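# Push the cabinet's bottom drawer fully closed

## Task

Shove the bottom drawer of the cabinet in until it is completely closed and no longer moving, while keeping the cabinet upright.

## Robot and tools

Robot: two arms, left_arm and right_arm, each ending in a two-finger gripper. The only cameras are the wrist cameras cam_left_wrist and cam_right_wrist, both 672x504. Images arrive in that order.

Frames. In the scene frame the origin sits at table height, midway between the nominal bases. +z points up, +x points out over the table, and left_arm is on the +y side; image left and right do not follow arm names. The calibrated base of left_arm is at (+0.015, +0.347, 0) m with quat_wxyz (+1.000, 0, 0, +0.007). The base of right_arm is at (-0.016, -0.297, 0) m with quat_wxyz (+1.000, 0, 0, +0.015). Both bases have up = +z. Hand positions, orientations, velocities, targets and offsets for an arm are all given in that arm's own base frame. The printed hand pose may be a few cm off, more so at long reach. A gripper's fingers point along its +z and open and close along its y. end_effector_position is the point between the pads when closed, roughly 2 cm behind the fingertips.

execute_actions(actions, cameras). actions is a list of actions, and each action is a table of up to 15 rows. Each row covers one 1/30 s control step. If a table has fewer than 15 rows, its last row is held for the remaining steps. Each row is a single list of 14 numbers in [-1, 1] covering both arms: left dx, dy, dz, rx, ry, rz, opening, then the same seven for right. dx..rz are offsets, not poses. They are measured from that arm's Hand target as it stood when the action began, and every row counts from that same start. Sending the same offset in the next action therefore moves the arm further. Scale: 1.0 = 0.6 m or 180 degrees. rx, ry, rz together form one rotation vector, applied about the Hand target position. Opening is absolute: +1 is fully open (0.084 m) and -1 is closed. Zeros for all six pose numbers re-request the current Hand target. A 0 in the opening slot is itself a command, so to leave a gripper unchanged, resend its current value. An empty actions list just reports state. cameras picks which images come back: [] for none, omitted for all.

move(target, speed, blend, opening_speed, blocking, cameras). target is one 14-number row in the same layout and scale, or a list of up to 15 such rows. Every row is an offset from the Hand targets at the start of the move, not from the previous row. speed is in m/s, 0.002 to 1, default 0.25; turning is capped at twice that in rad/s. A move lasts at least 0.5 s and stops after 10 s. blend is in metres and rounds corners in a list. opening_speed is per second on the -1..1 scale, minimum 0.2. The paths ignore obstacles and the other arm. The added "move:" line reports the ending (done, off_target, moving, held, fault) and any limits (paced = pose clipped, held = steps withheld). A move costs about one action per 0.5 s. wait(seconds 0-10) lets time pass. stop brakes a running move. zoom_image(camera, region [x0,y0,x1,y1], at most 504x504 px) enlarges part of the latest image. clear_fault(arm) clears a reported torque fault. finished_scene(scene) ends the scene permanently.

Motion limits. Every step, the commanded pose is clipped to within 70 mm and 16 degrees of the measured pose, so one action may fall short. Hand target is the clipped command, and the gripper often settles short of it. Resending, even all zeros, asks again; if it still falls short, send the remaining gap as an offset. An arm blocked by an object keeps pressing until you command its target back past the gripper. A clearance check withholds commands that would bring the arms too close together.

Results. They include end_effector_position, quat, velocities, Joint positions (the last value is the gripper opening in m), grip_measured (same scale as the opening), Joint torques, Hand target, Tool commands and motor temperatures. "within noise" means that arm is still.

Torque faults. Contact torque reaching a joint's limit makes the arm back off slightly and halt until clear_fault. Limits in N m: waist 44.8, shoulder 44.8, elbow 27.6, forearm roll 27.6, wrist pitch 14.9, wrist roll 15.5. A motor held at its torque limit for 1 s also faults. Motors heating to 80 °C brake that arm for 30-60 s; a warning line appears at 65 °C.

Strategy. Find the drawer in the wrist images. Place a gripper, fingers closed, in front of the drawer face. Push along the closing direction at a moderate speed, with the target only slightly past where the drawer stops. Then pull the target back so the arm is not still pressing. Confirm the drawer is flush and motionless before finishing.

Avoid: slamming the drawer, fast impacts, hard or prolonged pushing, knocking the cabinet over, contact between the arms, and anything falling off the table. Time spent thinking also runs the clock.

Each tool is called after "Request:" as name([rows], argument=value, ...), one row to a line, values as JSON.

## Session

Request:
execute_actions(actions=[])

Scene clock: 0.00 s.
left_arm: end_effector_position=(+0.5052, +0.2285, +0.2403) grip_measured=+1.00 end_effector_quat_wxyz=(-0.316, +0.813, -0.259, +0.416) | right_arm: end_effector_position=(+0.1592, -0.3373, +0.3579) grip_measured=+1.00 end_effector_quat_wxyz=(-0.222, +0.831, +0.079, +0.504)
Joint positions: left_arm=[0.538 0.042 -0.552 0.31 -0.604 0.791 0.084] | right_arm=[-1.715 -0.028 -1.166 0.906 1.955 -1.901 0.084]
Joint velocities: within noise
Joint torques (N m): no reading
Motor temperatures (°C): left_arm=[31 25 34 29 30 28] | right_arm=[23 34 26 30 29 29]
Hand target: left_arm +0.5052, +0.2285, +0.2403; -0.316, +0.813, -0.259, +0.416 | right_arm +0.1592, -0.3373, +0.3579; -0.222, +0.831, +0.079, +0.504
Tool commands: left_gripper/opening=+1.0 right_gripper/opening=+1.0

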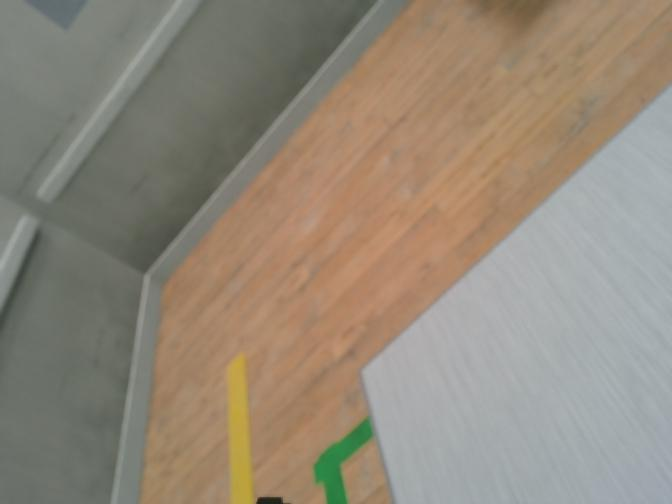

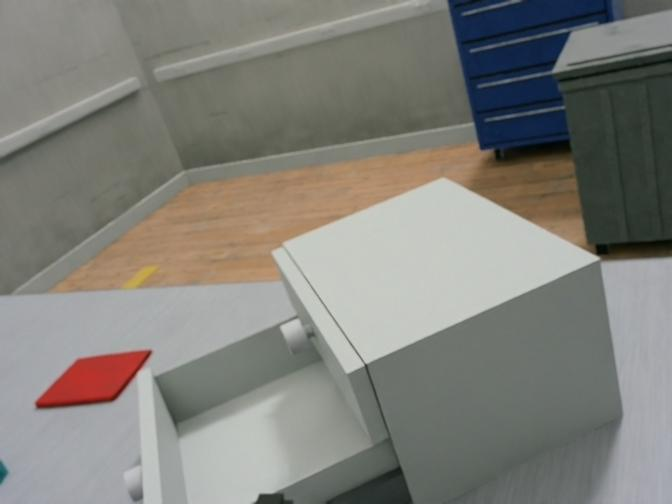

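Request:
move(target=[-0.309,-0.9225,0.05,-0.2087,0.1639,-0.2109,-1,0,0,0,0,0,0,1], speed=0.35, cameras=["cam_left_wrist"])

Scene clock: 60.97 s.
left_arm: end_effector_position=(+0.3198, -0.3250, +0.2703) grip_measured=-1.00 end_effector_quat_wxyz=(+0.176, +0.819, -0.427, +0.339) | right_arm: end_effector_position=(+0.1592, -0.3373, +0.3579) grip_measured=+1.00 end_effector_quat_wxyz=(-0.222, +0.831, +0.079, +0.504)
Joint positions: left_arm=[-0.822 -0.514 -0.435 -0.526 0.194 0.617 0] | right_arm=[-1.715 -0.028 -1.166 0.906 1.955 -1.901 0.084]
Joint torques (N m): left_arm=[-5.81 -4.19 -18.01 -2.36 -0.41 1.84] | right_arm=[-0.84 -19.56 -19.8 2.12 0.37 0.17]
Hand target: left_arm +0.3198, -0.3250, +0.2703; +0.176, +0.819, -0.427, +0.339 | right_arm +0.1592, -0.3373, +0.3579; -0.222, +0.831, +0.079, +0.504
Off the commanded pose: left_arm 0.000 m, 0 deg | right_arm 0.000 m, 0 deg.
move: done

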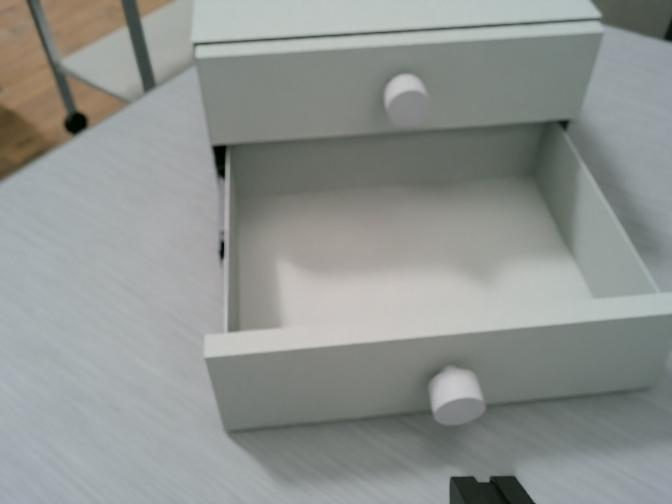

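Request:
move([
  [0.0467,-0.2242,-0.36,0,0,0.035,-1,0,0,0,0,0,0,1],
  [0.1015,-0.2868,-0.36,0,0,0.035,-1,0,0,0,0,0,0,1],
  [0.2717,-0.4812,-0.36,0,0,0.035,-1,0,0,0,0,0,0,1],
], speed=[0.25,0.06,0.1], cameras=["cam_left_wrist"])

Scene clock: 100.13 s.
left_arm: end_effector_position=(+0.4828, -0.6135, +0.0542) grip_measured=-1.00 end_effector_quat_wxyz=(+0.178, +0.835, -0.388, +0.348) | right_arm: end_effector_position=(+0.1592, -0.3373, +0.3579) grip_measured=+1.00 end_effector_quat_wxyz=(-0.222, +0.831, +0.079, +0.504)
Joint positions: left_arm=[-0.949 0.975 -1.699 -0.372 -0.085 0.304 0] | right_arm=[-1.715 -0.028 -1.166 0.906 1.955 -1.901 0.084]
Joint torques (N m): left_arm=[5.34 -37.77 -13.68 2.67 -0.96 -1.78] | right_arm=[-1.99 -19.76 -19.62 2.44 0.24 0.42]
Hand target: left_arm +0.4828, -0.6137, +0.0543; +0.157, +0.841, -0.382, +0.349 | right_arm +0.1592, -0.3373, +0.3579; -0.222, +0.831, +0.079, +0.504
Off the commanded pose: left_arm 0.000 m, 3 deg | right_arm 0.000 m, 0 deg.
move: off_target (left_arm)

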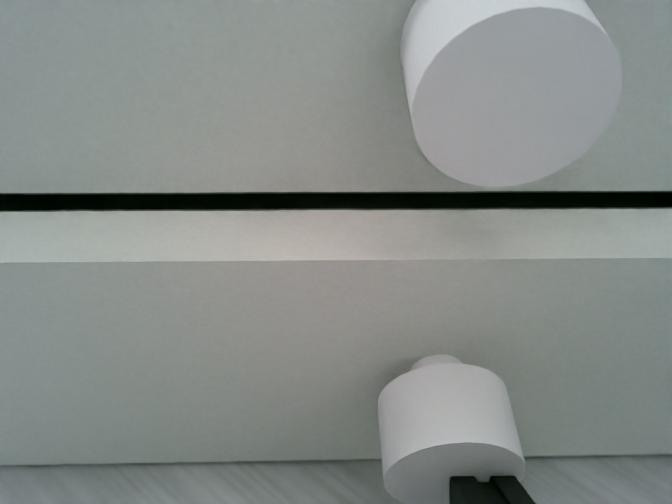

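Request:
move([
  [0.0253,-0.0288,0,0,0,0,-1,0,0,0,0,0,0,1],
  [0.0329,-0.0376,0,0,0,0,-1,0,0,0,0,0,0,1],
], speed=[0.07,0.025], cameras=["cam_left_wrist"])

Request:
zoom_image(camera="cam_left_wrist", region=[180, 215, 330, 295])

Scene clock: 111.97 s.
left_arm: end_effector_position=(+0.5026, -0.6363, +0.0543) grip_measured=-1.00 end_effector_quat_wxyz=(+0.158, +0.841, -0.382, +0.348) | right_arm: end_effector_position=(+0.1592, -0.3373, +0.3579) grip_measured=+1.00 end_effector_quat_wxyz=(-0.222, +0.831, +0.079, +0.504)
Joint positions: left_arm=[-0.877 1.078 -1.913 0.334 0.054 -0.351 0] | right_arm=[-1.715 -0.028 -1.166 0.906 1.955 -1.901 0.084]
Joint torques (N m): left_arm=[11.45 -30.15 -24.64 1.43 -4.01 -1.89] | right_arm=[-2.42 -20.15 -19.45 2.83 0.08 0.61]
Hand target: left_arm +0.5026, -0.6363, +0.0543; +0.157, +0.841, -0.382, +0.349 | right_arm +0.1592, -0.3373, +0.3579; -0.222, +0.831, +0.079, +0.504
Off the commanded pose: left_arm 0.000 m, 0 deg | right_arm 0.000 m, 0 deg.
move: done

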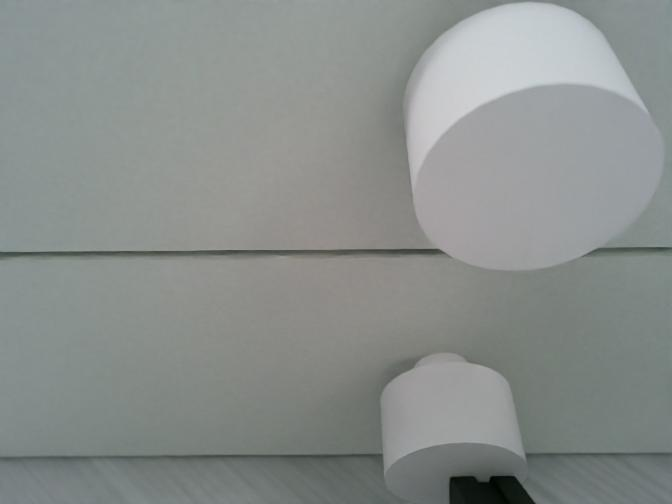

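Scaled by 3.360 (camera's finer frame: 960x720).

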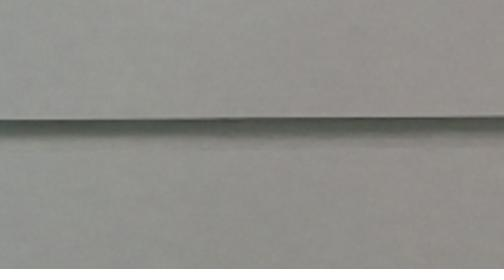

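Request:
move(target=[0.0033,-0.0038,0,0,0,0,-1,0,0,0,0,0,0,1], speed=0.025, cameras=["cam_left_wrist"])

Request:
zoom_image(camera="cam_left_wrist", region=[180, 215, 330, 295])

Scene clock: 120.77 s.
left_arm: end_effector_position=(+0.5046, -0.6385, +0.0543) grip_measured=-1.00 end_effector_quat_wxyz=(+0.157, +0.841, -0.382, +0.349) | right_arm: end_effector_position=(+0.1592, -0.3373, +0.3579) grip_measured=+1.00 end_effector_quat_wxyz=(-0.222, +0.831, +0.079, +0.504)
Joint positions: left_arm=[-0.879 1.09 -1.935 0.326 0.064 -0.344 0] | right_arm=[-1.715 -0.028 -1.166 0.906 1.955 -1.901 0.084]
Joint torques (N m): left_arm=[-4.05 -30.53 -24.76 -3.53 -4.53 1.81] | right_arm=[-3.08 -20.42 -19.21 2.78 0.01 0.71]
Hand target: left_arm +0.5045, -0.6386, +0.0543; +0.157, +0.841, -0.382, +0.349 | right_arm +0.1592, -0.3373, +0.3579; -0.222, +0.831, +0.079, +0.504
Off the commanded pose: left_arm 0.000 m, 0 deg | right_arm 0.000 m, 0 deg.
move: done

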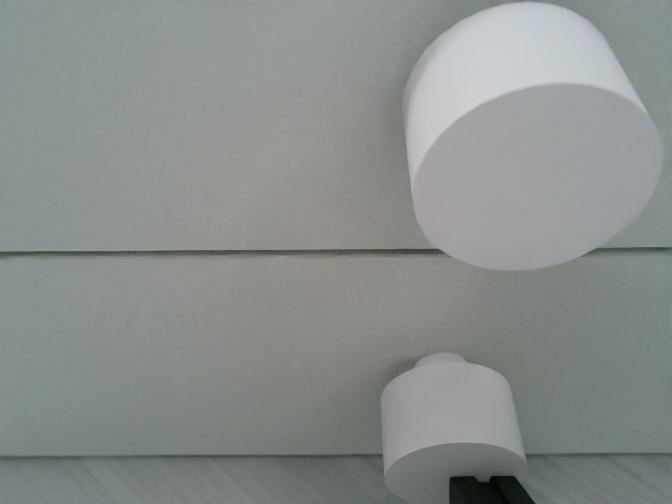

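Scaled by 3.360 (camera's finer frame: 960x720).

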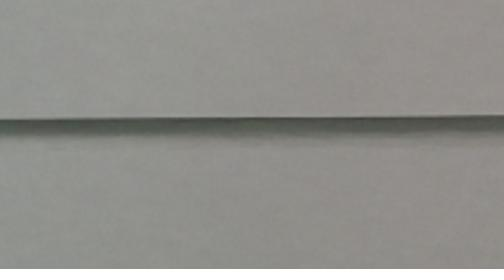

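Unchanged while the hand advanced 3 mm: the drawer is shut.

Request:
move(target=[-0.0395,0.045,0,0,0,0,-1,0,0,0,0,0,0,1], speed=0.12, cameras=["cam_left_wrist"])

Scene clock: 127.50 s.
left_arm: end_effector_position=(+0.4810, -0.6115, +0.0544) grip_measured=-1.00 end_effector_quat_wxyz=(+0.159, +0.842, -0.384, +0.344) | right_arm: end_effector_position=(+0.1592, -0.3373, +0.3579) grip_measured=+1.00 end_effector_quat_wxyz=(-0.222, +0.831, +0.079, +0.504)
Joint positions: left_arm=[-0.843 0.966 -1.727 0.628 -0.022 -0.62 0] | right_arm=[-1.715 -0.028 -1.166 0.906 1.955 -1.901 0.084]
Joint torques (N m): left_arm=[5.46 -26.93 -16.68 1.66 -0.42 -1.75] | right_arm=[-3.95 -20.15 -18.9 3.26 -0.18 0.63]
Hand target: left_arm +0.4808, -0.6116, +0.0543; +0.157, +0.841, -0.382, +0.349 | right_arm +0.1592, -0.3373, +0.3579; -0.222, +0.831, +0.079, +0.504
Off the commanded pose: left_arm 0.000 m, 1 deg | right_arm 0.000 m, 0 deg.
move: done

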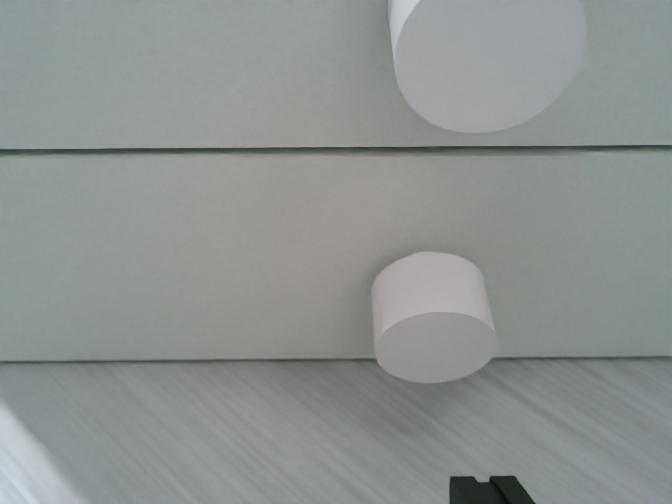

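Request:
finished_scene(scene=3)

The scene is finished: the task was done.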